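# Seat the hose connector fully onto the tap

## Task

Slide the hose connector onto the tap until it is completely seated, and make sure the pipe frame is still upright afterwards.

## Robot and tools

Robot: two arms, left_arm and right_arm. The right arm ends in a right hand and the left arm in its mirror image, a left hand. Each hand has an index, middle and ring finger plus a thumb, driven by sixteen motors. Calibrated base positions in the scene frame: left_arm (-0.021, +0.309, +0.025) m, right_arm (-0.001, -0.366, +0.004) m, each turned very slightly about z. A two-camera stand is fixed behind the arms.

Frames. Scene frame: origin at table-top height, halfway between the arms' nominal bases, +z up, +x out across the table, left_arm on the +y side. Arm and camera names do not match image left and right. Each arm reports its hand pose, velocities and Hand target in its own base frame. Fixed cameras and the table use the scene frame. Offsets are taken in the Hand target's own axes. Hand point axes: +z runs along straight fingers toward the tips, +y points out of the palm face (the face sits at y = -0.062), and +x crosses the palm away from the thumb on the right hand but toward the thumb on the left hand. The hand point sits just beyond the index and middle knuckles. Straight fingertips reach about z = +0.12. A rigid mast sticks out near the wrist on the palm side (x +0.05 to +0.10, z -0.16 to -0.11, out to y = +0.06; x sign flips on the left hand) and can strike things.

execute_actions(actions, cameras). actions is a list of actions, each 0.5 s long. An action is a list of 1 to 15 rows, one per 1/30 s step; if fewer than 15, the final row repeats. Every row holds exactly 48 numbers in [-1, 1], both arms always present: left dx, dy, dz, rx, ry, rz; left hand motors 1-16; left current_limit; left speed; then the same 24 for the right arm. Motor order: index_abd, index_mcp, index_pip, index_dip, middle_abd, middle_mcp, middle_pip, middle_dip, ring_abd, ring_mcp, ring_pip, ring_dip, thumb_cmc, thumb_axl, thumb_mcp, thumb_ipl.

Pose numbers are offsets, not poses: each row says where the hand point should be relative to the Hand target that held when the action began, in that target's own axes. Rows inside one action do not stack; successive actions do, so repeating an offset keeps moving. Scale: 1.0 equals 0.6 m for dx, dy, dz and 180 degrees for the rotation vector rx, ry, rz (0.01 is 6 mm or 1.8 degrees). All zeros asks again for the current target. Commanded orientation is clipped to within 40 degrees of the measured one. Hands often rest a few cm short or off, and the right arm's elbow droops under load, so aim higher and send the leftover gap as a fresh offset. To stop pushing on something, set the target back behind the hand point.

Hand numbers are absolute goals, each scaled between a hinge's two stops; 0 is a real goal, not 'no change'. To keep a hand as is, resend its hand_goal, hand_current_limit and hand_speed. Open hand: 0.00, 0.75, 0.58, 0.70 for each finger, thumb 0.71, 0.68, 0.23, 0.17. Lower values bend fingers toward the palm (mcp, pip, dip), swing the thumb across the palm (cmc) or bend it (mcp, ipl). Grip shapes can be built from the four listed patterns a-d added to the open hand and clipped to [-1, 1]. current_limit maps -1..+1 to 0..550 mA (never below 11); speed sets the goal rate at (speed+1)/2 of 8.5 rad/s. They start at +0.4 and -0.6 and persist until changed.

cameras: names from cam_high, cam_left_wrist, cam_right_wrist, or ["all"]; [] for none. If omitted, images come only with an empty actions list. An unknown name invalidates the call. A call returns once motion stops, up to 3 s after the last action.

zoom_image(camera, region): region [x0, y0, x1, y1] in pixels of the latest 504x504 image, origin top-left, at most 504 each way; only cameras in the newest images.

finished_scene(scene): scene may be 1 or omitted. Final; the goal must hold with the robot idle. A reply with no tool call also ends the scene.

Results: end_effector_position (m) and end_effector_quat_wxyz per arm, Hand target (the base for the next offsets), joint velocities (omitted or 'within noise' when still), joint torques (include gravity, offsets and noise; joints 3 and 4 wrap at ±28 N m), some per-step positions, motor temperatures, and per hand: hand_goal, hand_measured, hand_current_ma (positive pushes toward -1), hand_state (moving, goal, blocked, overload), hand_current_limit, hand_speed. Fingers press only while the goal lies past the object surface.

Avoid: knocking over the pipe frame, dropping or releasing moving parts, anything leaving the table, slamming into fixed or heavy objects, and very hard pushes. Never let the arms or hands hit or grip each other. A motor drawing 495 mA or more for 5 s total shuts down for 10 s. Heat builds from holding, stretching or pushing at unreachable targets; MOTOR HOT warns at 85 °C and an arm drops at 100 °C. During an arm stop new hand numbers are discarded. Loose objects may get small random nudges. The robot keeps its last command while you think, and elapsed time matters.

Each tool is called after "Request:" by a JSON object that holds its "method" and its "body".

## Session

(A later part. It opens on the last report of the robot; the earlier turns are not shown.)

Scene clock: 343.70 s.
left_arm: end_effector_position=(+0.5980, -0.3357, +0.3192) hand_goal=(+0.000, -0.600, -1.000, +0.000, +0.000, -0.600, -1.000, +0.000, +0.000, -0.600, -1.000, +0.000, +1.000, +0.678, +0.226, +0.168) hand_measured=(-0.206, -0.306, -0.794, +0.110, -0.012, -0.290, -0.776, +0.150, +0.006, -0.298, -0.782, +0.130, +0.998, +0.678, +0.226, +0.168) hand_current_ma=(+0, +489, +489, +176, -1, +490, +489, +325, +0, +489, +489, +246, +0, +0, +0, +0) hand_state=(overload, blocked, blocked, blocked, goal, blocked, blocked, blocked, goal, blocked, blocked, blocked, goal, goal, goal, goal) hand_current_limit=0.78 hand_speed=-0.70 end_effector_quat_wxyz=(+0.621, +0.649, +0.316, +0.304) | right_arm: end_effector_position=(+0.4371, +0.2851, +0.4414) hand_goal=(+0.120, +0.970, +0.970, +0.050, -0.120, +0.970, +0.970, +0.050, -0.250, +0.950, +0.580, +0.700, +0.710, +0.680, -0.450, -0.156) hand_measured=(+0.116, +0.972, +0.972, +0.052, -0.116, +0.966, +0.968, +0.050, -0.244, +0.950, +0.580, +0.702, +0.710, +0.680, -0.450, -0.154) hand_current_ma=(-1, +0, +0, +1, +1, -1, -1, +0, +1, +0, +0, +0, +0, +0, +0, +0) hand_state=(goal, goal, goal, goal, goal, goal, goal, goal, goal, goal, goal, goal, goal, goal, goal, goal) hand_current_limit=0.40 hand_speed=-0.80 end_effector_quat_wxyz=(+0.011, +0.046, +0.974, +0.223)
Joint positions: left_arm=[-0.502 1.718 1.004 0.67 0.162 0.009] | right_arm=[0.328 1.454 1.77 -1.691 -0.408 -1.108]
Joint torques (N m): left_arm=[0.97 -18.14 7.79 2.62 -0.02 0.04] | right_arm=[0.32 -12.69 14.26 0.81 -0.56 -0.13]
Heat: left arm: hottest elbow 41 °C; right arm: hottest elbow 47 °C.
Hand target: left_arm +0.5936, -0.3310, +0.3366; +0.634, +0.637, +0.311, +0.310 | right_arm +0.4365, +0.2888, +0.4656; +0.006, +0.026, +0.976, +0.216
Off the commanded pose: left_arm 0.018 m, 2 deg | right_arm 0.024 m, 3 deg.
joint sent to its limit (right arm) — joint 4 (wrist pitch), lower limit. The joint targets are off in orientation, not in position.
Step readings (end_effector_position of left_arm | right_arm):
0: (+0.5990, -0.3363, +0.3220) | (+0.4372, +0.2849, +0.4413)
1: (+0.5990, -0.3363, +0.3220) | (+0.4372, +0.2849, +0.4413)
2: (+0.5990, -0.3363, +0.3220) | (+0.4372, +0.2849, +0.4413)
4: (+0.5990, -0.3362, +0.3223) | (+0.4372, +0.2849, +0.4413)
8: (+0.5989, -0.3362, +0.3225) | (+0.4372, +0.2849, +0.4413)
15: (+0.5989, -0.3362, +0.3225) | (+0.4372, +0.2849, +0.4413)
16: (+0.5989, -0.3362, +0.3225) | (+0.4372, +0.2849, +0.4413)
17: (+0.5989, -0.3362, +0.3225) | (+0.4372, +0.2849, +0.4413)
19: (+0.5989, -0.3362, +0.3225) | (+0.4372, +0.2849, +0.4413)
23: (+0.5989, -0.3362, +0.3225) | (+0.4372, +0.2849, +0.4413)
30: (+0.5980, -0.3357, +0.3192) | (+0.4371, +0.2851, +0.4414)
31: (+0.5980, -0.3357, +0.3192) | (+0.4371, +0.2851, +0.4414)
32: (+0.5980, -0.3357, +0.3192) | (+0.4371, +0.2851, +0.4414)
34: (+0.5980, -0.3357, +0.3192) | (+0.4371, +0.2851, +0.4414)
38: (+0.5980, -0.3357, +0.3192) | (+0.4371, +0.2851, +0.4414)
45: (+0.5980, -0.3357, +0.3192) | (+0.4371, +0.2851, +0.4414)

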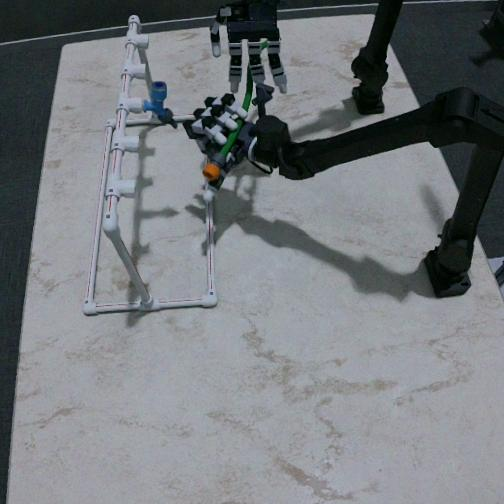

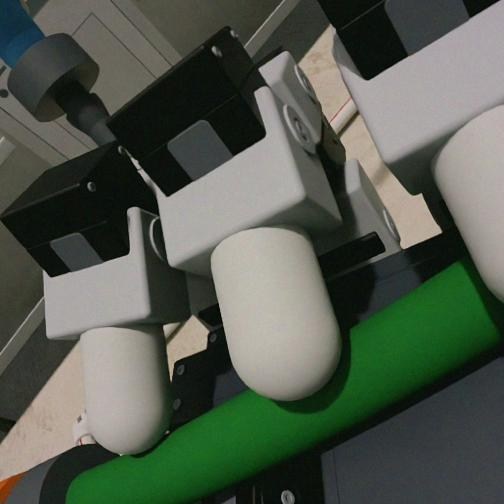

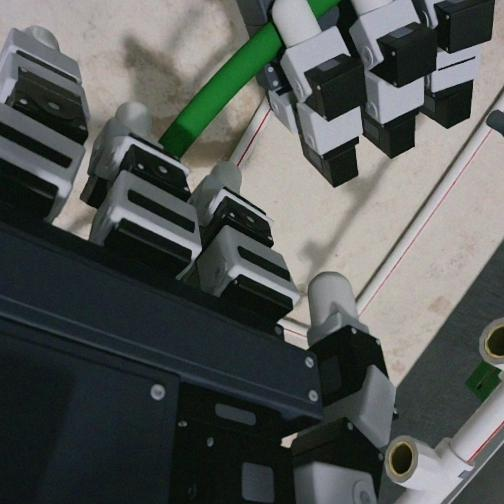

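Request:
{"method": "execute_actions", "body": {"actions": [[[0,0,0,0,0,0,0,-0.6,-1.0,0.0,0,-0.6,-1.0,0.0,0,-0.6,-1.0,0.0,1.0,0.678,0.6,0.168,0.78,-0.7,0,0,-0.06,0,0,0,0.12,0.97,0.97,0.05,-0.12,0.97,0.97,0.05,-0.25,0.95,0.58,0.7,0.71,0.68,-0.45,-0.156,0.4,-0.6],[0,0,0,0,0,0,0,-0.6,-1.0,0.0,0,-0.6,-1.0,0.0,0,-0.6,-1.0,0.0,1.0,0.678,1.0,0.168,0.78,-0.7,0,0,-0.117,0,0,0,0.12,0.97,0.97,0.05,-0.12,0.97,0.97,0.05,-0.25,0.95,0.58,0.7,0.71,0.68,-0.45,-0.156,0.4,-0.6]],[[0,0,0,0,0,0,0,-0.6,-1.0,0.0,0,-0.6,-1.0,0.0,0,-0.6,-1.0,0.0,1.0,0.678,1.0,0.168,0.78,-0.7,0.03,-0.13,-0.018,0,0,0,0.12,0.97,0.97,0.05,-0.12,0.97,0.97,0.05,-0.25,0.95,0.58,0.7,0.71,0.68,-0.45,-0.156,0.4,-0.6],[0,0,0,0,0,0,0,-0.6,-1.0,0.0,0,-0.6,-1.0,0.0,0,-0.6,-1.0,0.0,1.0,0.678,1.0,0.168,0.78,-0.7,0.059,-0.268,-0.036,0,0,0,0.12,0.97,0.97,0.05,-0.12,0.97,0.97,0.05,-0.25,0.95,0.58,0.7,0.71,0.68,-0.45,-0.156,0.4,-0.6]]], "cameras": ["cam_high","cam_left_wrist"]}}

Request:
{"method": "zoom_image", "body": {"camera": "cam_high", "region": [120, 0, 340, 220]}}

Scene clock: 350.40 s.
left_arm: end_effector_position=(+0.5980, -0.3357, +0.3192) hand_goal=(+0.000, -0.600, -1.000, +0.000, +0.000, -0.600, -1.000, +0.000, +0.000, -0.600, -1.000, +0.000, +1.000, +0.678, +1.000, +0.168) hand_measured=(-0.206, -0.306, -0.794, +0.110, -0.012, -0.290, -0.776, +0.150, +0.006, -0.298, -0.782, +0.130, +0.996, +0.676, +0.996, +0.168) hand_current_ma=(+0, +490, +489, +176, -1, +490, +489, +325, +0, +490, +489, +246, +0, +0, -1, +0) hand_state=(overload, blocked, blocked, blocked, goal, blocked, blocked, blocked, goal, blocked, blocked, blocked, goal, goal, goal, goal) hand_current_limit=0.78 hand_speed=-0.70 end_effector_quat_wxyz=(+0.621, +0.649, +0.316, +0.304) | right_arm: end_effector_position=(+0.3974, +0.1088, +0.4795) hand_goal=(+0.120, +0.970, +0.970, +0.050, -0.120, +0.970, +0.970, +0.050, -0.250, +0.950, +0.580, +0.700, +0.710, +0.680, -0.450, -0.156) hand_measured=(+0.118, +0.972, +0.970, +0.052, -0.116, +0.970, +0.968, +0.050, -0.246, +0.952, +0.580, +0.702, +0.712, +0.682, -0.450, -0.154) hand_current_ma=(+0, +0, +0, +0, +0, +0, +0, +0, +1, +0, +0, +0, +0, +0, +0, +0) hand_state=(goal, goal, goal, goal, goal, goal, goal, goal, goal, goal, goal, goal, goal, goal, goal, goal) hand_current_limit=0.40 hand_speed=-0.60 end_effector_quat_wxyz=(+0.132, +0.065, +0.958, +0.246)
Joint positions: left_arm=[-0.502 1.718 1.004 0.67 0.162 0.009] | right_arm=[-0.122 1.206 1.589 -1.691 -0.506 -1.489]
Joint torques (N m): left_arm=[0.97 -18.14 7.76 2.61 -0.02 0.02] | right_arm=[-0.5 -9.17 9.47 0.96 -0.68 -0.1]
Heat: left arm: hottest elbow 41 °C; right arm: hottest elbow 47 °C.
Hand target: left_arm +0.5936, -0.3310, +0.3366; +0.634, +0.637, +0.311, +0.310 | right_arm +0.3914, +0.1064, +0.4810; +0.005, +0.026, +0.976, +0.216
Off the commanded pose: left_arm 0.018 m, 2 deg | right_arm 0.007 m, 16 deg.
joint sent to its limit (right arm) — joint 4 (wrist pitch), lower limit. The joint targets are off in orientation, not in position.
Step readings (end_effector_position of left_arm | right_arm):
0: (+0.5980, -0.3357, +0.3192) | (+0.4371, +0.2851, +0.4414)
1: (+0.5980, -0.3357, +0.3192) | (+0.4370, +0.2851, +0.4415)
2: (+0.5980, -0.3357, +0.3192) | (+0.4369, +0.2855, +0.4424)
4: (+0.5980, -0.3357, +0.3192) | (+0.4378, +0.2845, +0.4479)
8: (+0.5980, -0.3357, +0.3192) | (+0.4398, +0.2726, +0.4705)
15: (+0.5980, -0.3357, +0.3192) | (+0.4340, +0.2599, +0.5091)
16: (+0.5980, -0.3357, +0.3192) | (+0.4333, +0.2596, +0.5109)
17: (+0.5980, -0.3357, +0.3192) | (+0.4333, +0.2561, +0.5118)
19: (+0.5980, -0.3357, +0.3192) | (+0.4282, +0.2390, +0.5059)
23: (+0.5980, -0.3357, +0.3192) | (+0.4250, +0.1628, +0.4838)
30: (+0.5980, -0.3357, +0.3192) | (+0.4073, +0.1068, +0.4807)
Images, in order (width x height): cam_high 504x504, cam_left_wrist 504x504.

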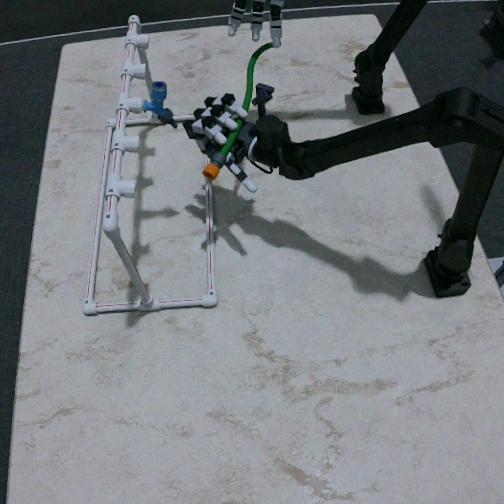

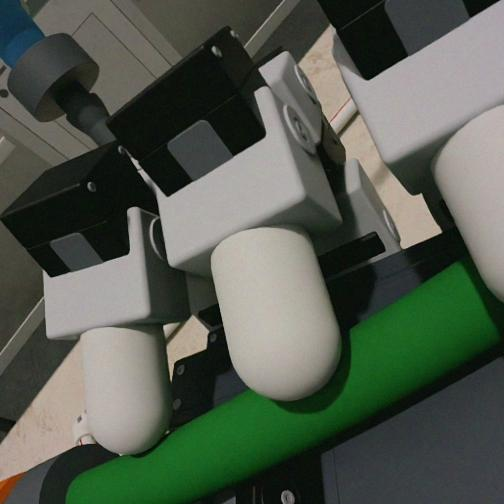

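Scaled by 2.291 from the camera's 504x504 image, which has a finer 720x720 frame.

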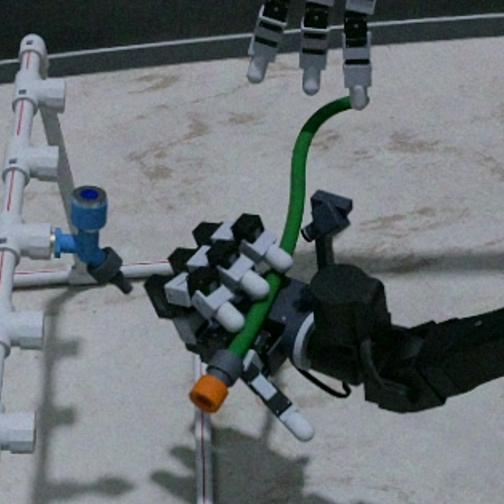

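Request:
{"method": "execute_actions", "body": {"actions": [[[-0.0388,-0.0613,0.0302,0.02415,-0.01785,0.1029,0,-0.6,-1.0,0.0,0,-0.6,-1.0,0.0,0,-0.6,-1.0,0.0,1.0,0.678,1.0,0.168,0.78,-0.7,0,-0.02,-0.05,0,0,0,0.12,0.97,0.97,0.05,-0.12,0.97,0.97,0.05,-0.25,0.95,0.58,0.7,0.71,0.68,-0.45,-0.156,0.4,-0.6]],[[-0.0457,-0.055,0.0338,0.02415,-0.01785,0.1029,0,-0.6,-1.0,0.0,0,-0.6,-1.0,0.0,0,-0.6,-1.0,0.0,1.0,0.678,1.0,0.168,0.78,-0.7,0,0,0,0,0,0,0.12,0.97,0.97,0.05,-0.12,0.97,0.97,0.05,-0.25,0.95,0.58,0.7,0.71,0.68,-0.45,-0.156,0.4,-0.6]]], "cameras": ["cam_high","cam_left_wrist"]}}

Request:
{"method": "zoom_image", "body": {"camera": "cam_high", "region": [120, 0, 340, 220]}}

Scene clock: 352.80 s.
left_arm: end_effector_position=(+0.5834, -0.3765, +0.2215) hand_goal=(+0.000, -0.600, -1.000, +0.000, +0.000, -0.600, -1.000, +0.000, +0.000, -0.600, -1.000, +0.000, +1.000, +0.678, +1.000, +0.168) hand_measured=(-0.206, -0.306, -0.794, +0.110, -0.012, -0.290, -0.776, +0.150, +0.000, -0.298, -0.780, +0.130, +0.996, +0.676, +0.998, +0.168) hand_current_ma=(+0, +490, +489, +175, -2, +490, +490, +325, +0, +490, +490, +246, +0, +0, +0, +0) hand_state=(overload, blocked, blocked, blocked, goal, blocked, blocked, blocked, goal, blocked, blocked, blocked, goal, goal, goal, goal) hand_current_limit=0.78 hand_speed=-0.70 end_effector_quat_wxyz=(+0.460, +0.782, +0.096, +0.410) | right_arm: end_effector_position=(+0.3969, +0.0831, +0.4854) hand_goal=(+0.120, +0.970, +0.970, +0.050, -0.120, +0.970, +0.970, +0.050, -0.250, +0.950, +0.580, +0.700, +0.710, +0.680, -0.450, -0.156) hand_measured=(+0.118, +0.970, +0.970, +0.052, -0.118, +0.970, +0.968, +0.050, -0.246, +0.952, +0.580, +0.702, +0.712, +0.682, -0.450, -0.154) hand_current_ma=(+0, +0, +0, +0, +0, +0, +0, +0, +0, +0, +0, +0, +0, +0, +0, +0) hand_state=(goal, goal, goal, goal, goal, goal, goal, goal, goal, goal, goal, goal, goal, goal, goal, goal) hand_current_limit=0.40 hand_speed=-0.60 end_effector_quat_wxyz=(+0.152, +0.076, +0.955, +0.245)
Joint positions: left_arm=[-0.461 1.824 1.006 0.567 0.252 0.669] | right_arm=[-0.197 1.196 1.589 -1.691 -0.523 -1.536]
Joint torques (N m): left_arm=[1.08 -18.43 12.21 1.65 0.13 0.21] | right_arm=[-0.21 -9.41 12.38 1.01 -0.63 -0.14]
Heat: left arm: hottest elbow 42 °C; right arm: hottest elbow 47 °C.
Hand target: left_arm +0.5959, -0.3830, +0.2580; +0.470, +0.764, +0.079, +0.435 | right_arm +0.3902, +0.0828, +0.5031; +0.005, +0.026, +0.976, +0.216
Off the commanded pose: left_arm 0.039 m, 4 deg | right_arm 0.019 m, 18 deg.
joint sent to its limit (right arm) — joint 4 (wrist pitch), lower limit. The joint targets are off in orientation, not in position.
Step readings (end_effector_position of left_arm | right_arm):
0: (+0.5980, -0.3357, +0.3192) | (+0.3974, +0.1088, +0.4795)
1: (+0.5976, -0.3362, +0.3193) | (+0.3974, +0.1086, +0.4796)
2: (+0.5958, -0.3388, +0.3195) | (+0.3975, +0.1075, +0.4803)
4: (+0.5922, -0.3447, +0.3180) | (+0.3981, +0.1026, +0.4817)
8: (+0.5888, -0.3553, +0.3027) | (+0.3990, +0.0876, +0.4838)
15: (+0.5891, -0.3617, +0.2812) | (+0.3974, +0.0828, +0.4855)
16: (+0.5887, -0.3622, +0.2810) | (+0.3973, +0.0828, +0.4855)
17: (+0.5874, -0.3635, +0.2798) | (+0.3972, +0.0829, +0.4855)
19: (+0.5849, -0.3671, +0.2740) | (+0.3971, +0.0829, +0.4854)
23: (+0.5846, -0.3723, +0.2462) | (+0.3970, +0.0830, +0.4854)
30: (+0.5850, -0.3742, +0.2225) | (+0.3969, +0.0831, +0.4854)
Images, in order (width x height): cam_high 504x504, cam_left_wrist 504x504.

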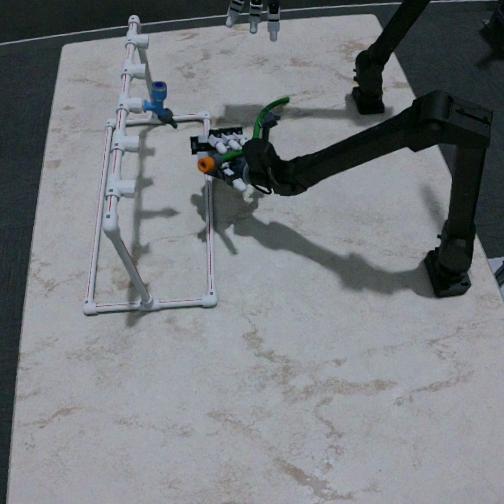

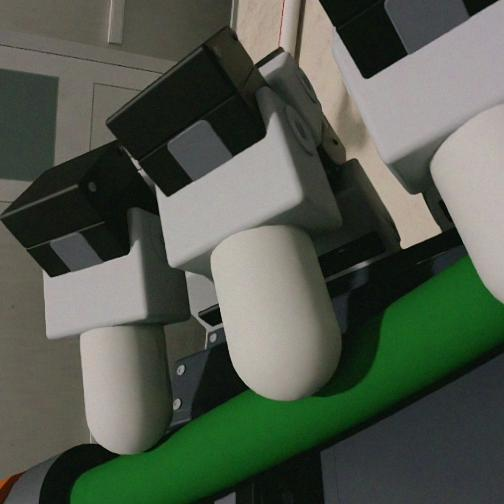

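Scaled by 2.291 from the camera's 504x504 image, which has a finer 720x720 frame.

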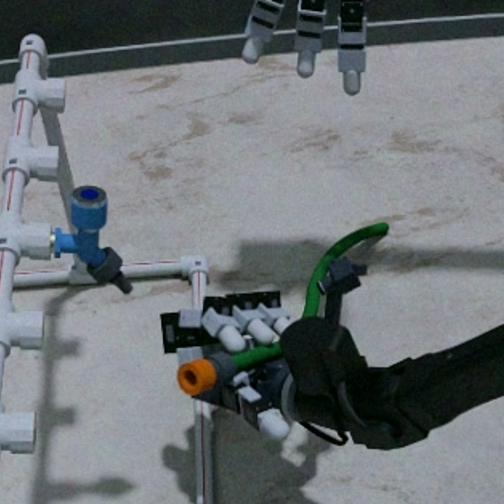

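Request:
{"method": "execute_actions", "body": {"actions": [[[-0.04,-0.0327,0.0333,0.02415,-0.01785,0.1029,0,-0.6,-1.0,0.0,0,-0.6,-1.0,0.0,0,-0.6,-1.0,0.0,1.0,0.678,1.0,0.168,0.78,-0.7,0,0,0,0,0,0,0.12,0.97,0.97,0.05,-0.12,0.97,0.97,0.05,-0.25,0.95,0.58,0.7,0.71,0.68,-0.45,-0.156,0.4,-0.6]],[[-0.0359,-0.0271,0.0329,0.02415,-0.01785,0.1029,0,-0.6,-1.0,0.0,0,-0.6,-1.0,0.0,0,-0.6,-1.0,0.0,1.0,0.678,1.0,0.168,0.78,-0.7,0,0,0,0,0,0,0.12,0.97,0.97,0.05,-0.12,0.97,0.97,0.05,-0.25,0.95,0.58,0.7,0.71,0.68,-0.45,-0.156,0.4,-0.6]]], "cameras": ["cam_high","cam_left_wrist"]}}

Request:
{"method": "zoom_image", "body": {"camera": "cam_high", "region": [120, 40, 320, 240]}}

Scene clock: 354.80 s.
left_arm: end_effector_position=(+0.5870, -0.3922, +0.2018) hand_goal=(+0.000, -0.600, -1.000, +0.000, +0.000, -0.600, -1.000, +0.000, +0.000, -0.600, -1.000, +0.000, +1.000, +0.678, +1.000, +0.168) hand_measured=(-0.206, -0.306, -0.794, +0.110, -0.012, -0.290, -0.776, +0.150, -0.008, -0.298, -0.774, +0.130, +0.996, +0.676, +1.000, +0.168) hand_current_ma=(+0, +489, +490, +175, -2, +489, +490, +325, -1, +490, +490, +246, +0, +0, +0, +0) hand_state=(overload, blocked, blocked, blocked, goal, blocked, blocked, blocked, goal, blocked, blocked, blocked, goal, goal, goal, goal) hand_current_limit=0.78 hand_speed=-0.70 end_effector_quat_wxyz=(+0.380, +0.809, -0.008, +0.448) | right_arm: end_effector_position=(+0.3968, +0.0831, +0.4854) hand_goal=(+0.120, +0.970, +0.970, +0.050, -0.120, +0.970, +0.970, +0.050, -0.250, +0.950, +0.580, +0.700, +0.710, +0.680, -0.450, -0.156) hand_measured=(+0.118, +0.970, +0.970, +0.052, -0.118, +0.970, +0.968, +0.050, -0.246, +0.952, +0.580, +0.702, +0.712, +0.682, -0.450, -0.154) hand_current_ma=(+0, +0, +0, +0, +0, +0, +0, +0, +0, +0, +0, +0, +0, +0, +0, +0) hand_state=(goal, goal, goal, goal, goal, goal, goal, goal, goal, goal, goal, goal, goal, goal, goal, goal) hand_current_limit=0.40 hand_speed=-0.60 end_effector_quat_wxyz=(+0.152, +0.076, +0.955, +0.245)
Joint positions: left_arm=[-0.449 1.839 1.067 0.446 0.252 0.96] | right_arm=[-0.197 1.196 1.589 -1.691 -0.523 -1.536]
Joint torques (N m): left_arm=[0.79 -17.67 7.57 1.91 0.02 -0.03] | right_arm=[-0.26 -9.41 12.34 0.99 -0.62 -0.15]
Heat: left arm: hottest elbow 42 °C; right arm: hottest elbow 46 °C.
Hand target: left_arm +0.5864, -0.3926, +0.2019; +0.379, +0.809, -0.012, +0.450 (last step not sent: back at the drive's target) | right_arm +0.3902, +0.0829, +0.5031; +0.005, +0.026, +0.976, +0.216
Off the commanded pose: left_arm 0.029 m, 24 deg | right_arm 0.019 m, 18 deg.
joint sent to its limit (right arm) — joint 4 (wrist pitch), lower limit. The joint targets are off in orientation, not in position.
Step readings (end_effector_position of left_arm | right_arm):
0: (+0.5833, -0.3765, +0.2215) | (+0.3968, +0.0831, +0.4854)
1: (+0.5833, -0.3769, +0.2214) | (+0.3968, +0.0831, +0.4854)
2: (+0.5832, -0.3782, +0.2201) | (+0.3968, +0.0831, +0.4854)
4: (+0.5843, -0.3812, +0.2174) | (+0.3968, +0.0831, +0.4854)
8: (+0.5879, -0.3883, +0.2111) | (+0.3968, +0.0831, +0.4854)
15: (+0.5864, -0.3925, +0.2019) | (+0.3968, +0.0831, +0.4854)
16: (+0.5862, -0.3928, +0.2012) | (+0.3968, +0.0831, +0.4854) HELD (not all sent) left_arm
17: (+0.5861, -0.3928, +0.2011) | (+0.3968, +0.0831, +0.4854) HELD (not all sent) left_arm
19: (+0.5861, -0.3928, +0.2011) | (+0.3968, +0.0831, +0.4854) HELD (not all sent) left_arm
23: (+0.5864, -0.3926, +0.2013) | (+0.3968, +0.0831, +0.4854) HELD (not all sent) left_arm
30: (+0.5869, -0.3923, +0.2017) | (+0.3968, +0.0831, +0.4854) HELD (not all sent) left_arm
HELD (not all sent) left_arm: steps 16 to 30.
pose unreachable (left arm): on one or more control steps of this call, first in action 1 (counted from 0), this arm could not follow its commanded pose, so it was not sent that pose on those steps. It may still have moved: this result reports where it is.
cause: moving toward the commanded pose would bring two parts of the arm too close to each other (joints 5 (wrist yaw) and 6 (wrist roll) lie between them).
Images, in order (width x height): cam_high 504x504, cam_left_wrist 504x504.

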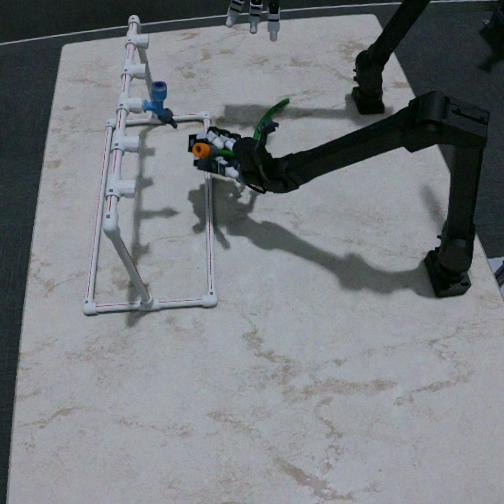

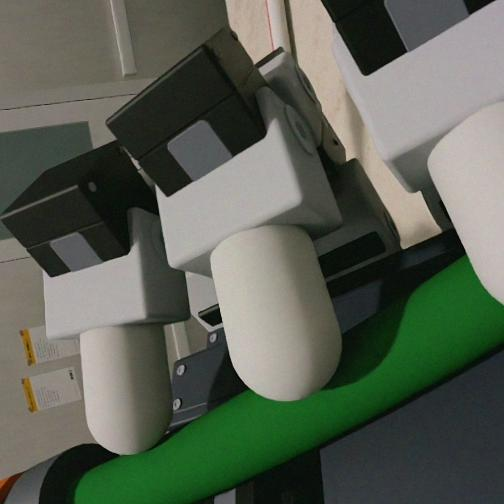

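Scaled by 2.520 from the camera's 504x504 image, which has a finer 720x720 frame.

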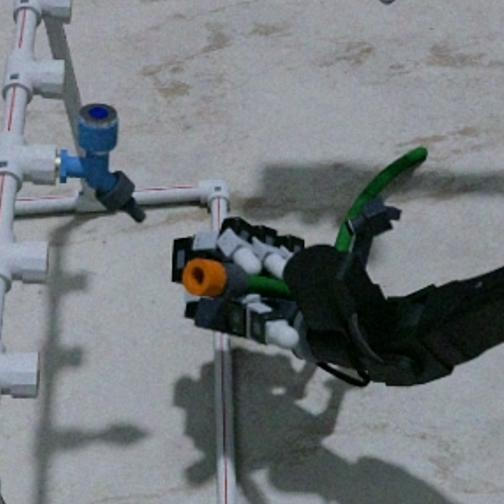

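Request:
{"method": "execute_actions", "body": {"actions": [[[-0.0123,-0.0418,0.0438,0.0731,0.01185,0.0655,0,-0.6,-1.0,0.0,0,-0.6,-1.0,0.0,0,-0.6,-1.0,0.0,1.0,0.678,1.0,0.168,0.78,-0.7,0,0,0,0,0,0,0.12,0.97,0.97,0.05,-0.12,0.97,0.97,0.05,-0.25,0.95,0.58,0.7,0.71,0.68,-0.45,-0.156,0.4,-0.6]],[[-0.0213,-0.0272,0.0512,0.0731,0.01185,0.0655,0,-0.6,-1.0,0.0,0,-0.6,-1.0,0.0,0,-0.6,-1.0,0.0,1.0,0.678,1.0,0.168,0.78,-0.7,0,0,0,0,0,0,0.12,0.97,0.97,0.05,-0.12,0.97,0.97,0.05,-0.25,0.95,0.58,0.7,0.71,0.68,-0.45,-0.156,0.4,-0.6]]], "cameras": ["cam_high","cam_left_wrist"]}}

Request:
{"method": "zoom_image", "body": {"camera": "cam_high", "region": [120, 40, 320, 240]}}

Scene clock: 357.60 s.
left_arm: end_effector_position=(+0.6027, -0.3814, +0.1584) hand_goal=(+0.000, -0.600, -1.000, +0.000, +0.000, -0.600, -1.000, +0.000, +0.000, -0.600, -1.000, +0.000, +1.000, +0.678, +1.000, +0.168) hand_measured=(-0.206, -0.306, -0.794, +0.110, -0.012, -0.290, -0.776, +0.150, -0.016, -0.298, -0.764, +0.130, +0.996, +0.676, +1.000, +0.168) hand_current_ma=(+0, +490, +489, +175, -2, +490, +490, +325, -3, +489, +490, +246, +0, +0, +0, +0) hand_state=(overload, blocked, blocked, blocked, goal, blocked, blocked, blocked, goal, blocked, blocked, blocked, goal, goal, goal, goal) hand_current_limit=0.78 hand_speed=-0.70 end_effector_quat_wxyz=(+0.242, +0.841, -0.013, +0.483) | right_arm: end_effector_position=(+0.3968, +0.0831, +0.4854) hand_goal=(+0.120, +0.970, +0.970, +0.050, -0.120, +0.970, +0.970, +0.050, -0.250, +0.950, +0.580, +0.700, +0.710, +0.680, -0.450, -0.156) hand_measured=(+0.118, +0.970, +0.970, +0.052, -0.118, +0.970, +0.968, +0.050, -0.246, +0.952, +0.580, +0.702, +0.712, +0.682, -0.450, -0.154) hand_current_ma=(+0, +0, +0, +0, +0, +0, +0, +0, +0, +0, +0, +0, +0, +0, +0, +0) hand_state=(goal, goal, goal, goal, goal, goal, goal, goal, goal, goal, goal, goal, goal, goal, goal, goal) hand_current_limit=0.40 hand_speed=-0.60 end_effector_quat_wxyz=(+0.152, +0.076, +0.955, +0.245)
Joint positions: left_arm=[-0.467 1.843 1.067 0.346 0.012 1.126] | right_arm=[-0.197 1.196 1.589 -1.691 -0.523 -1.536]
Joint torques (N m): left_arm=[0.21 -17.61 10.89 1.61 -0.25 0.36] | right_arm=[-0.21 -9.41 12.33 0.94 -0.63 -0.14]
Heat: left arm: hottest elbow 41 °C; right arm: hottest elbow 46 °C.
Hand target: left_arm +0.6092, -0.3929, +0.1733; +0.236, +0.832, -0.035, +0.500 (last step not sent: back at the drive's target) | right_arm +0.3902, +0.0829, +0.5031; +0.005, +0.026, +0.976, +0.216
Off the commanded pose: left_arm 0.035 m, 20 deg | right_arm 0.019 m, 18 deg.
joint sent to its limit (right arm) — joint 4 (wrist pitch), lower limit. The joint targets are off in orientation, not in position.
Step readings (end_effector_position of left_arm | right_arm):
0: (+0.5870, -0.3922, +0.2018) | (+0.3968, +0.0831, +0.4854)
1: (+0.5882, -0.3914, +0.2014) | (+0.3968, +0.0831, +0.4854)
2: (+0.5924, -0.3892, +0.1977) | (+0.3968, +0.0831, +0.4854)
4: (+0.6000, -0.3836, +0.1876) | (+0.3968, +0.0831, +0.4854)
8: (+0.6059, -0.3775, +0.1684) | (+0.3968, +0.0831, +0.4854)
15: (+0.6034, -0.3809, +0.1599) | (+0.3968, +0.0831, +0.4854) HELD (not all sent) left_arm
16: (+0.6032, -0.3811, +0.1594) | (+0.3968, +0.0831, +0.4854) HELD (not all sent) left_arm
17: (+0.6031, -0.3811, +0.1592) | (+0.3968, +0.0831, +0.4854) HELD (not all sent) left_arm
19: (+0.6029, -0.3814, +0.1588) | (+0.3968, +0.0831, +0.4854) HELD (not all sent) left_arm
23: (+0.6027, -0.3814, +0.1585) | (+0.3968, +0.0831, +0.4854) HELD (not all sent) left_arm
30: (+0.6026, -0.3815, +0.1584) | (+0.3968, +0.0831, +0.4854) HELD (not all sent) left_arm
HELD (not all sent) left_arm: steps 15 to 30.
pose unreachable (left arm): on one or more control steps of this call, first in action 0 (counted from 0), this arm could not follow its commanded pose, so it was not sent that pose on those steps. It may still have moved: this result reports where it is.
cause: moving toward the commanded pose would bring two parts of the arm too close to each other (joints 5 (wrist yaw) and 6 (wrist roll) lie between them).
Images, in order (width x height): cam_high 504x504, cam_left_wrist 504x504.

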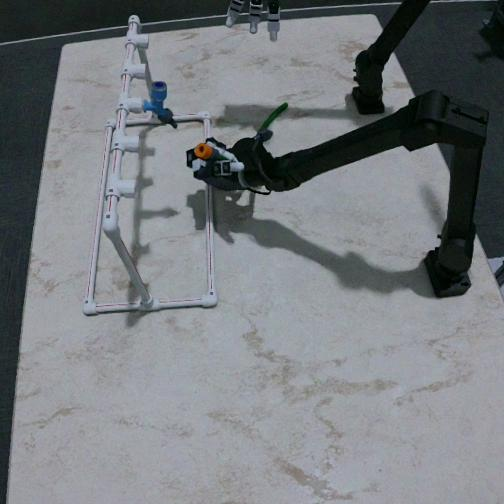

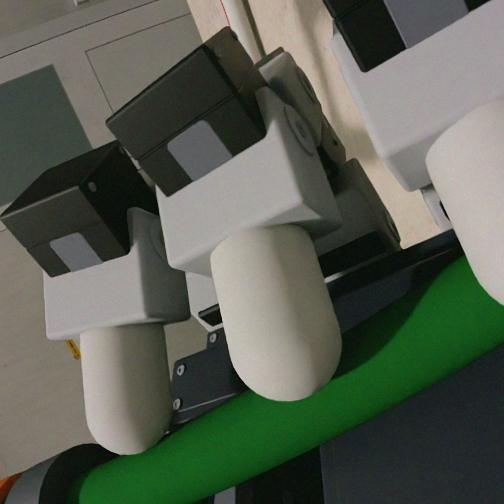

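Scaled by 2.520 from the camera's 504x504 image, which has a finer 720x720 frame.

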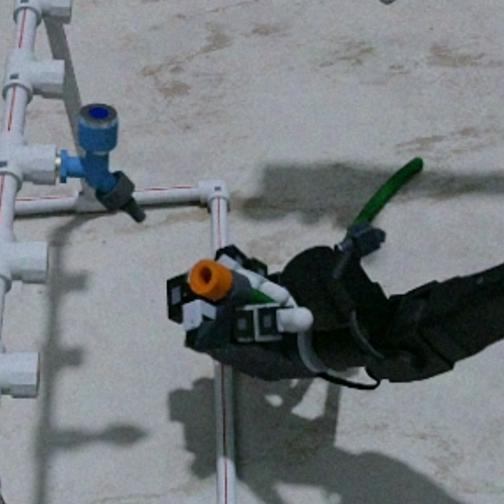

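Request:
{"method": "execute_actions", "body": {"actions": [[[0,0,0,0,0,0,0,-0.6,-1.0,0.0,0,-0.6,-1.0,0.0,0,-0.6,-1.0,0.0,1.0,0.678,-0.3,0.168,0.78,-0.3,0,0,0,0,0,0,0.12,0.97,0.97,0.05,-0.12,0.97,0.97,0.05,-0.25,0.95,0.58,0.7,0.71,0.68,-0.45,-0.156,0.4,-0.6]]], "cameras": ["cam_high","cam_left_wrist"]}}

Request:
{"method": "zoom_image", "body": {"camera": "cam_high", "region": [120, 40, 320, 240]}}

Scene clock: 359.57 s.
left_arm: end_effector_position=(+0.6028, -0.3814, +0.1584) hand_goal=(+0.000, -0.600, -1.000, +0.000, +0.000, -0.600, -1.000, +0.000, +0.000, -0.600, -1.000, +0.000, +1.000, +0.678, -0.300, +0.168) hand_measured=(-0.206, -0.306, -0.794, +0.110, -0.012, -0.290, -0.776, +0.150, -0.016, -0.298, -0.764, +0.130, +0.996, +0.678, -0.302, +0.168) hand_current_ma=(+0, +489, +490, +175, -2, +490, +489, +325, -3, +489, +489, +246, +0, +0, +0, +0) hand_state=(overload, blocked, blocked, blocked, goal, blocked, blocked, blocked, goal, blocked, blocked, blocked, goal, goal, goal, goal) hand_current_limit=0.78 hand_speed=-0.30 end_effector_quat_wxyz=(+0.242, +0.841, -0.013, +0.483) | right_arm: end_effector_position=(+0.3968, +0.0831, +0.4854) hand_goal=(+0.120, +0.970, +0.970, +0.050, -0.120, +0.970, +0.970, +0.050, -0.250, +0.950, +0.580, +0.700, +0.710, +0.680, -0.450, -0.156) hand_measured=(+0.118, +0.970, +0.970, +0.052, -0.118, +0.970, +0.968, +0.050, -0.246, +0.952, +0.580, +0.702, +0.712, +0.682, -0.450, -0.154) hand_current_ma=(+0, +0, +0, +0, +0, +0, +0, +0, +0, +0, +0, +0, +0, +0, +0, +0) hand_state=(goal, goal, goal, goal, goal, goal, goal, goal, goal, goal, goal, goal, goal, goal, goal, goal) hand_current_limit=0.40 hand_speed=-0.60 end_effector_quat_wxyz=(+0.152, +0.076, +0.955, +0.245)
Joint positions: left_arm=[-0.467 1.843 1.067 0.346 0.012 1.126] | right_arm=[-0.197 1.196 1.589 -1.691 -0.523 -1.536]
Joint torques (N m): left_arm=[0.21 -17.73 10.91 1.66 -0.22 0.36] | right_arm=[-0.26 -9.47 12.38 0.96 -0.63 -0.13]
Heat: left arm: hottest elbow 41 °C; right arm: hottest elbow 46 °C.
Hand target: left_arm +0.6093, -0.3929, +0.1733; +0.236, +0.832, -0.035, +0.500 | right_arm +0.3902, +0.0829, +0.5031; +0.005, +0.026, +0.976, +0.216
Off the commanded pose: left_arm 0.020 m, 3 deg | right_arm 0.019 m, 18 deg.
joint sent to its limit (right arm) — joint 4 (wrist pitch), lower limit. The joint targets are off in orientation, not in position.
Step readings (end_effector_position of left_arm | right_arm):
0: (+0.6027, -0.3814, +0.1584) | (+0.3968, +0.0831, +0.4854)
1: (+0.6027, -0.3814, +0.1584) | (+0.3968, +0.0831, +0.4854)
2: (+0.6027, -0.3814, +0.1584) | (+0.3968, +0.0831, +0.4854)
4: (+0.6027, -0.3814, +0.1584) | (+0.3968, +0.0831, +0.4854)
8: (+0.6028, -0.3814, +0.1584) | (+0.3968, +0.0831, +0.4854)
15: (+0.6028, -0.3814, +0.1584) | (+0.3968, +0.0831, +0.4854)
Images, in order (width x height): cam_high 504x504, cam_left_wrist 504x504.

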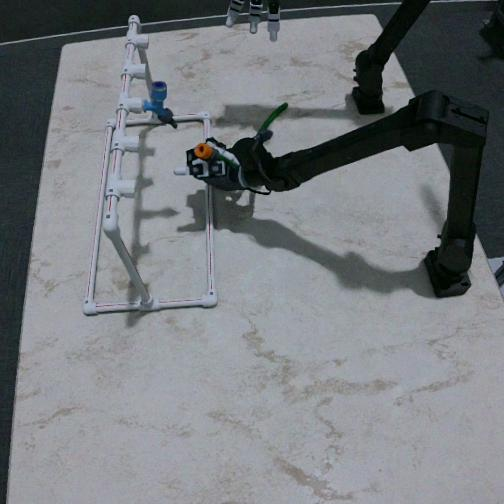

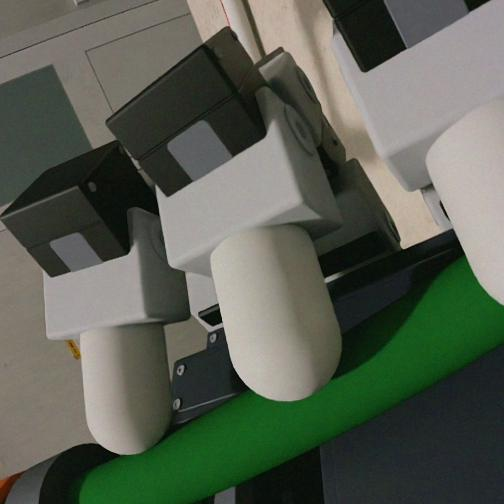

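Scaled by 2.520 from the camera's 504x504 image, which has a finer 720x720 frame.

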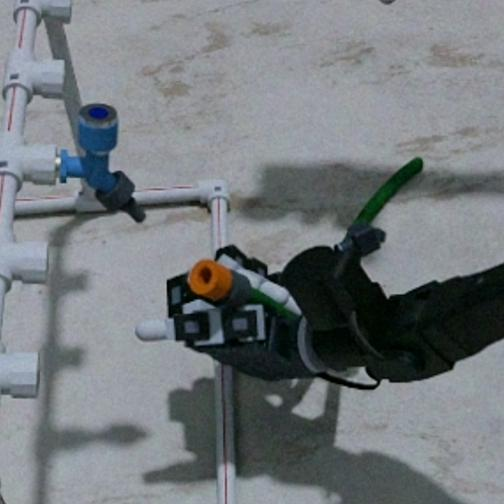

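Request:
{"method": "execute_actions", "body": {"actions": [[[-0.0012,-0.0142,0.0229,0.0367,0.0051,0.0319,0,-0.6,-1.0,0.0,0,-0.6,-1.0,0.0,0,-0.6,-1.0,0.0,1.0,0.678,-0.3,0.168,0.78,-0.3,0,0,0,0,0,0,0.12,0.97,0.97,0.05,-0.12,0.97,0.97,0.05,-0.25,0.95,0.58,0.7,0.71,0.68,-0.45,-0.156,0.4,-0.6]],[[-0.0012,-0.0142,0.0229,0.0367,0.0051,0.0319,0,-0.6,-1.0,0.0,0,-0.6,-1.0,0.0,0,-0.6,-1.0,0.0,1.0,0.678,-0.3,0.168,0.78,-0.3,0,0,0,0,0,0,0.12,0.97,0.97,0.05,-0.12,0.97,0.97,0.05,-0.25,0.95,0.58,0.7,0.71,0.68,-0.45,-0.156,0.4,-0.6]]], "cameras": ["cam_high","cam_left_wrist"]}}

Request:
{"method": "zoom_image", "body": {"camera": "cam_high", "region": [120, 60, 280, 220]}}

Scene clock: 363.23 s.
left_arm: end_effector_position=(+0.6229, -0.3776, +0.1458) hand_goal=(+0.000, -0.600, -1.000, +0.000, +0.000, -0.600, -1.000, +0.000, +0.000, -0.600, -1.000, +0.000, +1.000, +0.678, -0.300, +0.168) hand_measured=(-0.206, -0.306, -0.794, +0.110, -0.012, -0.290, -0.776, +0.150, -0.026, -0.304, -0.744, +0.130, +0.994, +0.678, -0.302, +0.168) hand_current_ma=(+0, +489, +489, +175, -2, +489, +490, +325, -8, +489, +490, +246, +0, +0, +0, +0) hand_state=(overload, blocked, blocked, blocked, goal, blocked, blocked, blocked, blocked, blocked, blocked, blocked, goal, goal, goal, goal) hand_current_limit=0.78 hand_speed=-0.30 end_effector_quat_wxyz=(+0.104, +0.847, -0.032, +0.520) | right_arm: end_effector_position=(+0.3968, +0.0831, +0.4854) hand_goal=(+0.120, +0.970, +0.970, +0.050, -0.120, +0.970, +0.970, +0.050, -0.250, +0.950, +0.580, +0.700, +0.710, +0.680, -0.450, -0.156) hand_measured=(+0.118, +0.970, +0.970, +0.052, -0.118, +0.970, +0.968, +0.050, -0.246, +0.952, +0.580, +0.702, +0.712, +0.682, -0.450, -0.154) hand_current_ma=(+0, +0, +0, +0, +0, +0, +0, +0, +0, +0, +0, +0, +0, +0, +0, +0) hand_state=(goal, goal, goal, goal, goal, goal, goal, goal, goal, goal, goal, goal, goal, goal, goal, goal) hand_current_limit=0.40 hand_speed=-0.60 end_effector_quat_wxyz=(+0.152, +0.076, +0.955, +0.245)
Joint positions: left_arm=[-0.5 1.844 1.116 0.262 -0.238 1.292] | right_arm=[-0.197 1.196 1.589 -1.691 -0.523 -1.536]
Joint torques (N m): left_arm=[0.62 -16.79 12.42 1.52 -0.52 0.52] | right_arm=[-0.32 -9.47 12.36 0.95 -0.62 -0.14]
Heat: left arm: hottest elbow 42 °C; right arm: hottest elbow 46 °C.
Hand target: left_arm +0.6361, -0.3878, +0.1562; +0.089, +0.838, -0.056, +0.535 | right_arm +0.3902, +0.0829, +0.5031; +0.005, +0.026, +0.976, +0.216
Off the commanded pose: left_arm 0.019 m, 4 deg | right_arm 0.019 m, 18 deg.
joint sent to its limit (right arm) — joint 4 (wrist pitch), lower limit. The joint targets are off in orientation, not in position.
Step readings (end_effector_position of left_arm | right_arm):
0: (+0.6028, -0.3814, +0.1584) | (+0.3968, +0.0831, +0.4854)
1: (+0.6033, -0.3809, +0.1579) | (+0.3968, +0.0831, +0.4854)
2: (+0.6055, -0.3786, +0.1559) | (+0.3968, +0.0831, +0.4854)
4: (+0.6083, -0.3757, +0.1506) | (+0.3968, +0.0831, +0.4854)
8: (+0.6087, -0.3767, +0.1451) | (+0.3968, +0.0831, +0.4854)
15: (+0.6099, -0.3795, +0.1465) | (+0.3968, +0.0831, +0.4854)
16: (+0.6106, -0.3789, +0.1461) | (+0.3968, +0.0831, +0.4854)
17: (+0.6125, -0.3774, +0.1451) | (+0.3968, +0.0831, +0.4854)
19: (+0.6171, -0.3740, +0.1432) | (+0.3968, +0.0831, +0.4854)
23: (+0.6225, -0.3740, +0.1457) | (+0.3968, +0.0831, +0.4854)
30: (+0.6232, -0.3776, +0.1476) | (+0.3968, +0.0831, +0.4854)
Images, in order (width x height): cam_high 504x504, cam_left_wrist 504x504.

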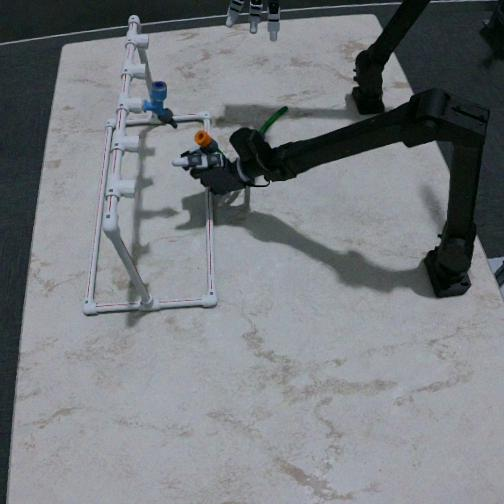

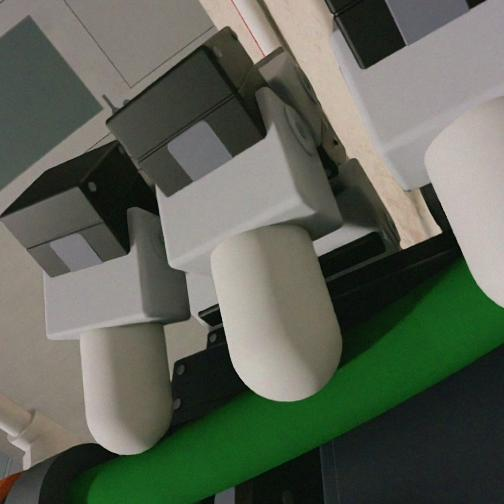

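Scaled by 3.150 from the camera's 504x504 image, which has a finer 720x720 frame.

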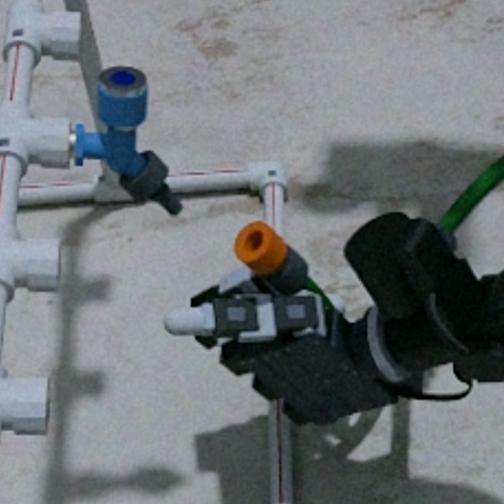

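Request:
{"method": "execute_actions", "body": {"actions": [], "cameras": ["cam_right_wrist"]}}

Scene clock: 363.80 s.
left_arm: end_effector_position=(+0.6229, -0.3776, +0.1458) hand_goal=(+0.000, -0.600, -1.000, +0.000, +0.000, -0.600, -1.000, +0.000, +0.000, -0.600, -1.000, +0.000, +1.000, +0.678, -0.300, +0.168) hand_measured=(-0.206, -0.306, -0.794, +0.110, -0.012, -0.290, -0.776, +0.150, -0.028, -0.304, -0.744, +0.130, +0.994, +0.678, -0.302, +0.168) hand_current_ma=(+0, +489, +490, +175, -2, +490, +490, +325, -8, +489, +490, +246, +0, +0, +0, +0) hand_state=(overload, blocked, blocked, blocked, goal, blocked, blocked, blocked, blocked, blocked, blocked, blocked, goal, goal, goal, goal) hand_current_limit=0.78 hand_speed=-0.30 end_effector_quat_wxyz=(+0.104, +0.847, -0.032, +0.520) | right_arm: end_effector_position=(+0.3968, +0.0831, +0.4854) hand_goal=(+0.120, +0.970, +0.970, +0.050, -0.120, +0.970, +0.970, +0.050, -0.250, +0.950, +0.580, +0.700, +0.710, +0.680, -0.450, -0.156) hand_measured=(+0.118, +0.970, +0.970, +0.052, -0.118, +0.970, +0.968, +0.050, -0.246, +0.952, +0.580, +0.702, +0.712, +0.682, -0.450, -0.154) hand_current_ma=(+0, +0, +0, +0, +0, +0, +0, +0, +0, +0, +0, +0, +0, +0, +0, +0) hand_state=(goal, goal, goal, goal, goal, goal, goal, goal, goal, goal, goal, goal, goal, goal, goal, goal) hand_current_limit=0.40 hand_speed=-0.60 end_effector_quat_wxyz=(+0.152, +0.076, +0.955, +0.245)
Joint positions: left_arm=[-0.5 1.844 1.116 0.262 -0.238 1.293] | right_arm=[-0.197 1.196 1.589 -1.691 -0.523 -1.536]
Joint velocities: within noise
Joint torques (N m): left_arm=[0.62 -16.85 12.41 1.51 -0.52 0.52] | right_arm=[-0.32 -9.35 12.34 0.99 -0.62 -0.13]
Motor temperatures (°C): left_arm=[38 39 42 37 28 32] | right_arm=[36 38 46 33 34 29]
Heat: left arm: hottest elbow 42 °C; right arm: hottest elbow 46 °C.
Hand target: left_arm +0.6361, -0.3878, +0.1562; +0.089, +0.838, -0.056, +0.535 | right_arm +0.3902, +0.0829, +0.5031; +0.005, +0.026, +0.976, +0.216
Off the commanded pose: left_arm 0.019 m, 4 deg | right_arm 0.019 m, 18 deg.
Images, in order (width x height): cam_right_wrist 504x504.

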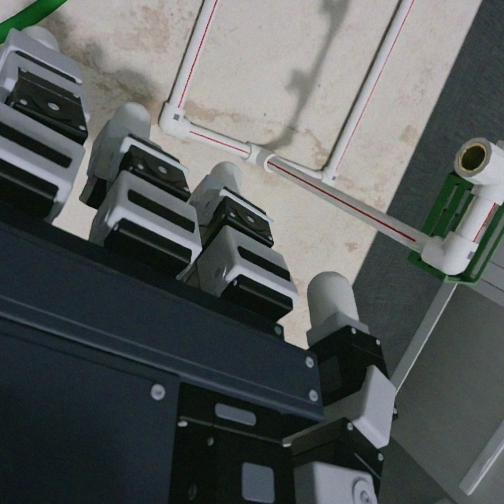

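Request:
{"method": "execute_actions", "body": {"actions": [[[0,0,0,0,0,0,0,-0.6,-1.0,0.0,0,-0.6,-1.0,0.0,0,-0.6,-1.0,0.0,1.0,0.678,-0.3,0.168,0.78,-0.3,-0.0625,0.0114,0.017,-0.153,0,0,0.12,0.97,0.97,0.05,-0.12,0.97,0.97,0.05,-0.25,0.95,0.58,0.7,0.71,0.68,-0.45,-0.156,0.4,-0.6]],[[0,0,0,0,0,0,0,-0.6,-1.0,0.0,0,-0.6,-1.0,0.0,0,-0.6,-1.0,0.0,1.0,0.678,-0.3,0.168,0.78,-0.3,-0.0625,0.0114,0.017,-0.153,0,0,0.12,0.97,0.97,0.05,-0.12,0.97,0.97,0.05,-0.25,0.95,0.58,0.7,0.71,0.68,-0.45,-0.156,0.4,-0.6]]], "cameras": ["cam_high","cam_right_wrist"]}}

Scene clock: 367.80 s.
left_arm: end_effector_position=(+0.6229, -0.3776, +0.1457) hand_goal=(+0.000, -0.600, -1.000, +0.000, +0.000, -0.600, -1.000, +0.000, +0.000, -0.600, -1.000, +0.000, +1.000, +0.678, -0.300, +0.168) hand_measured=(-0.206, -0.306, -0.794, +0.110, -0.012, -0.290, -0.776, +0.150, -0.028, -0.304, -0.744, +0.130, +0.994, +0.678, -0.302, +0.168) hand_current_ma=(+0, +490, +490, +175, -2, +490, +490, +325, -8, +490, +490, +246, +0, +0, +0, +0) hand_state=(overload, blocked, blocked, blocked, goal, blocked, blocked, blocked, blocked, blocked, blocked, blocked, goal, goal, goal, goal) hand_current_limit=0.78 hand_speed=-0.30 end_effector_quat_wxyz=(+0.104, +0.847, -0.032, +0.520) | right_arm: end_effector_position=(+0.4687, +0.1002, +0.4901) hand_goal=(+0.120, +0.970, +0.970, +0.050, -0.120, +0.970, +0.970, +0.050, -0.250, +0.950, +0.580, +0.700, +0.710, +0.680, -0.450, -0.156) hand_measured=(+0.118, +0.976, +0.970, +0.052, -0.118, +0.978, +0.970, +0.050, -0.248, +0.958, +0.582, +0.702, +0.714, +0.684, -0.450, -0.154) hand_current_ma=(+0, +2, +0, +0, +0, +3, +0, +0, +0, +3, +0, +0, +1, +1, +0, +0) hand_state=(goal, goal, goal, goal, goal, goal, goal, goal, goal, goal, goal, goal, goal, goal, goal, goal) hand_current_limit=0.40 hand_speed=-0.60 end_effector_quat_wxyz=(+0.052, +0.063, +0.761, +0.643)
Joint positions: left_arm=[-0.5 1.844 1.116 0.262 -0.238 1.293] | right_arm=[-0.186 1.471 1.456 -1.692 -1.401 -1.707]
Joint torques (N m): left_arm=[0.62 -16.85 12.4 1.51 -0.52 0.52] | right_arm=[0.26 -12.86 10.39 0.24 -1.29 -0.21]
Heat: left arm: hottest elbow 43 °C; right arm: hottest elbow 45 °C.
Hand target: left_arm +0.6361, -0.3878, +0.1562; +0.089, +0.838, -0.056, +0.535 | right_arm +0.4662, +0.1017, +0.4962; +0.017, +0.020, +0.766, +0.643
Off the commanded pose: left_arm 0.020 m, 4 deg | right_arm 0.007 m, 6 deg.
joint sent to its limit (right arm) — joint 4 (wrist pitch), lower limit. The joint targets are off in orientation, not in position.
Step readings (end_effector_position of left_arm | right_arm):
0: (+0.6229, -0.3776, +0.1458) | (+0.3968, +0.0831, +0.4854)
1: (+0.6229, -0.3776, +0.1458) | (+0.3965, +0.0848, +0.4880)
2: (+0.6229, -0.3776, +0.1458) | (+0.3961, +0.0890, +0.4979)
4: (+0.6229, -0.3776, +0.1458) | (+0.3970, +0.0948, +0.5208)
8: (+0.6229, -0.3776, +0.1458) | (+0.4107, +0.0935, +0.5229)
15: (+0.6229, -0.3776, +0.1457) | (+0.4312, +0.0898, +0.4919)
16: (+0.6229, -0.3776, +0.1457) | (+0.4313, +0.0903, +0.4944)
17: (+0.6229, -0.3776, +0.1457) | (+0.4313, +0.0912, +0.5052)
19: (+0.6229, -0.3776, +0.1457) | (+0.4338, +0.0918, +0.5270)
23: (+0.6229, -0.3776, +0.1457) | (+0.4502, +0.0935, +0.5202)
30: (+0.6229, -0.3776, +0.1457) | (+0.4698, +0.1002, +0.4886)
Images, in order (width x height): cam_high 504x504, cam_right_wrist 504x504.

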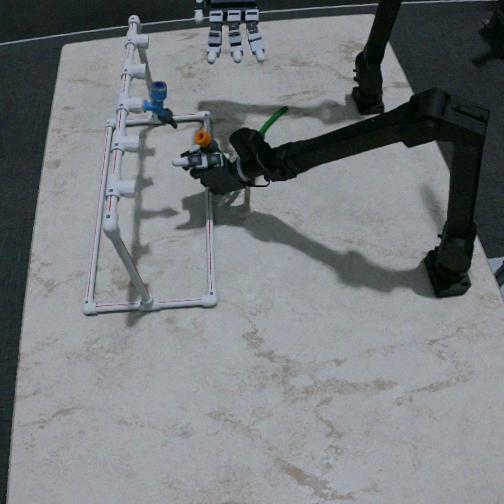

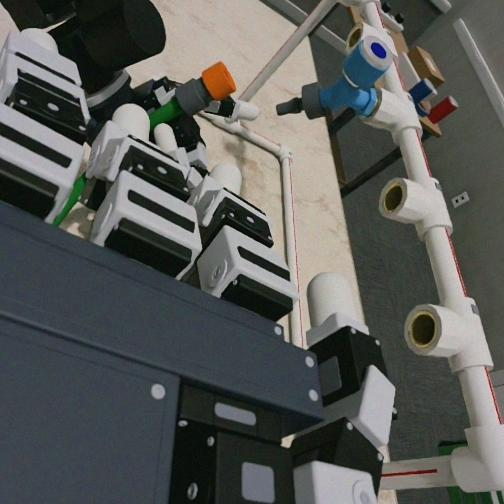

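Request:
{"method": "zoom_image", "body": {"camera": "cam_right_wrist", "region": [120, 20, 420, 180]}}

Request:
{"method": "zoom_image", "body": {"camera": "cam_high", "region": [140, 70, 260, 190]}}

Scaled by 1.680 from the camera's 504x504 image, which has a finer 720x720 frame.

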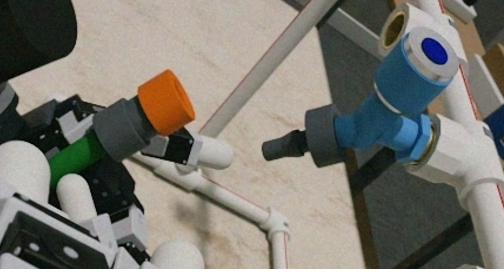

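Scaled by 4.200 from the camera's 504x504 image, which has a finer 720x720 frame.

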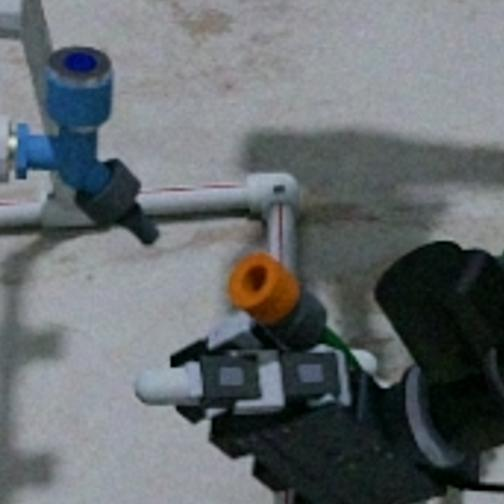

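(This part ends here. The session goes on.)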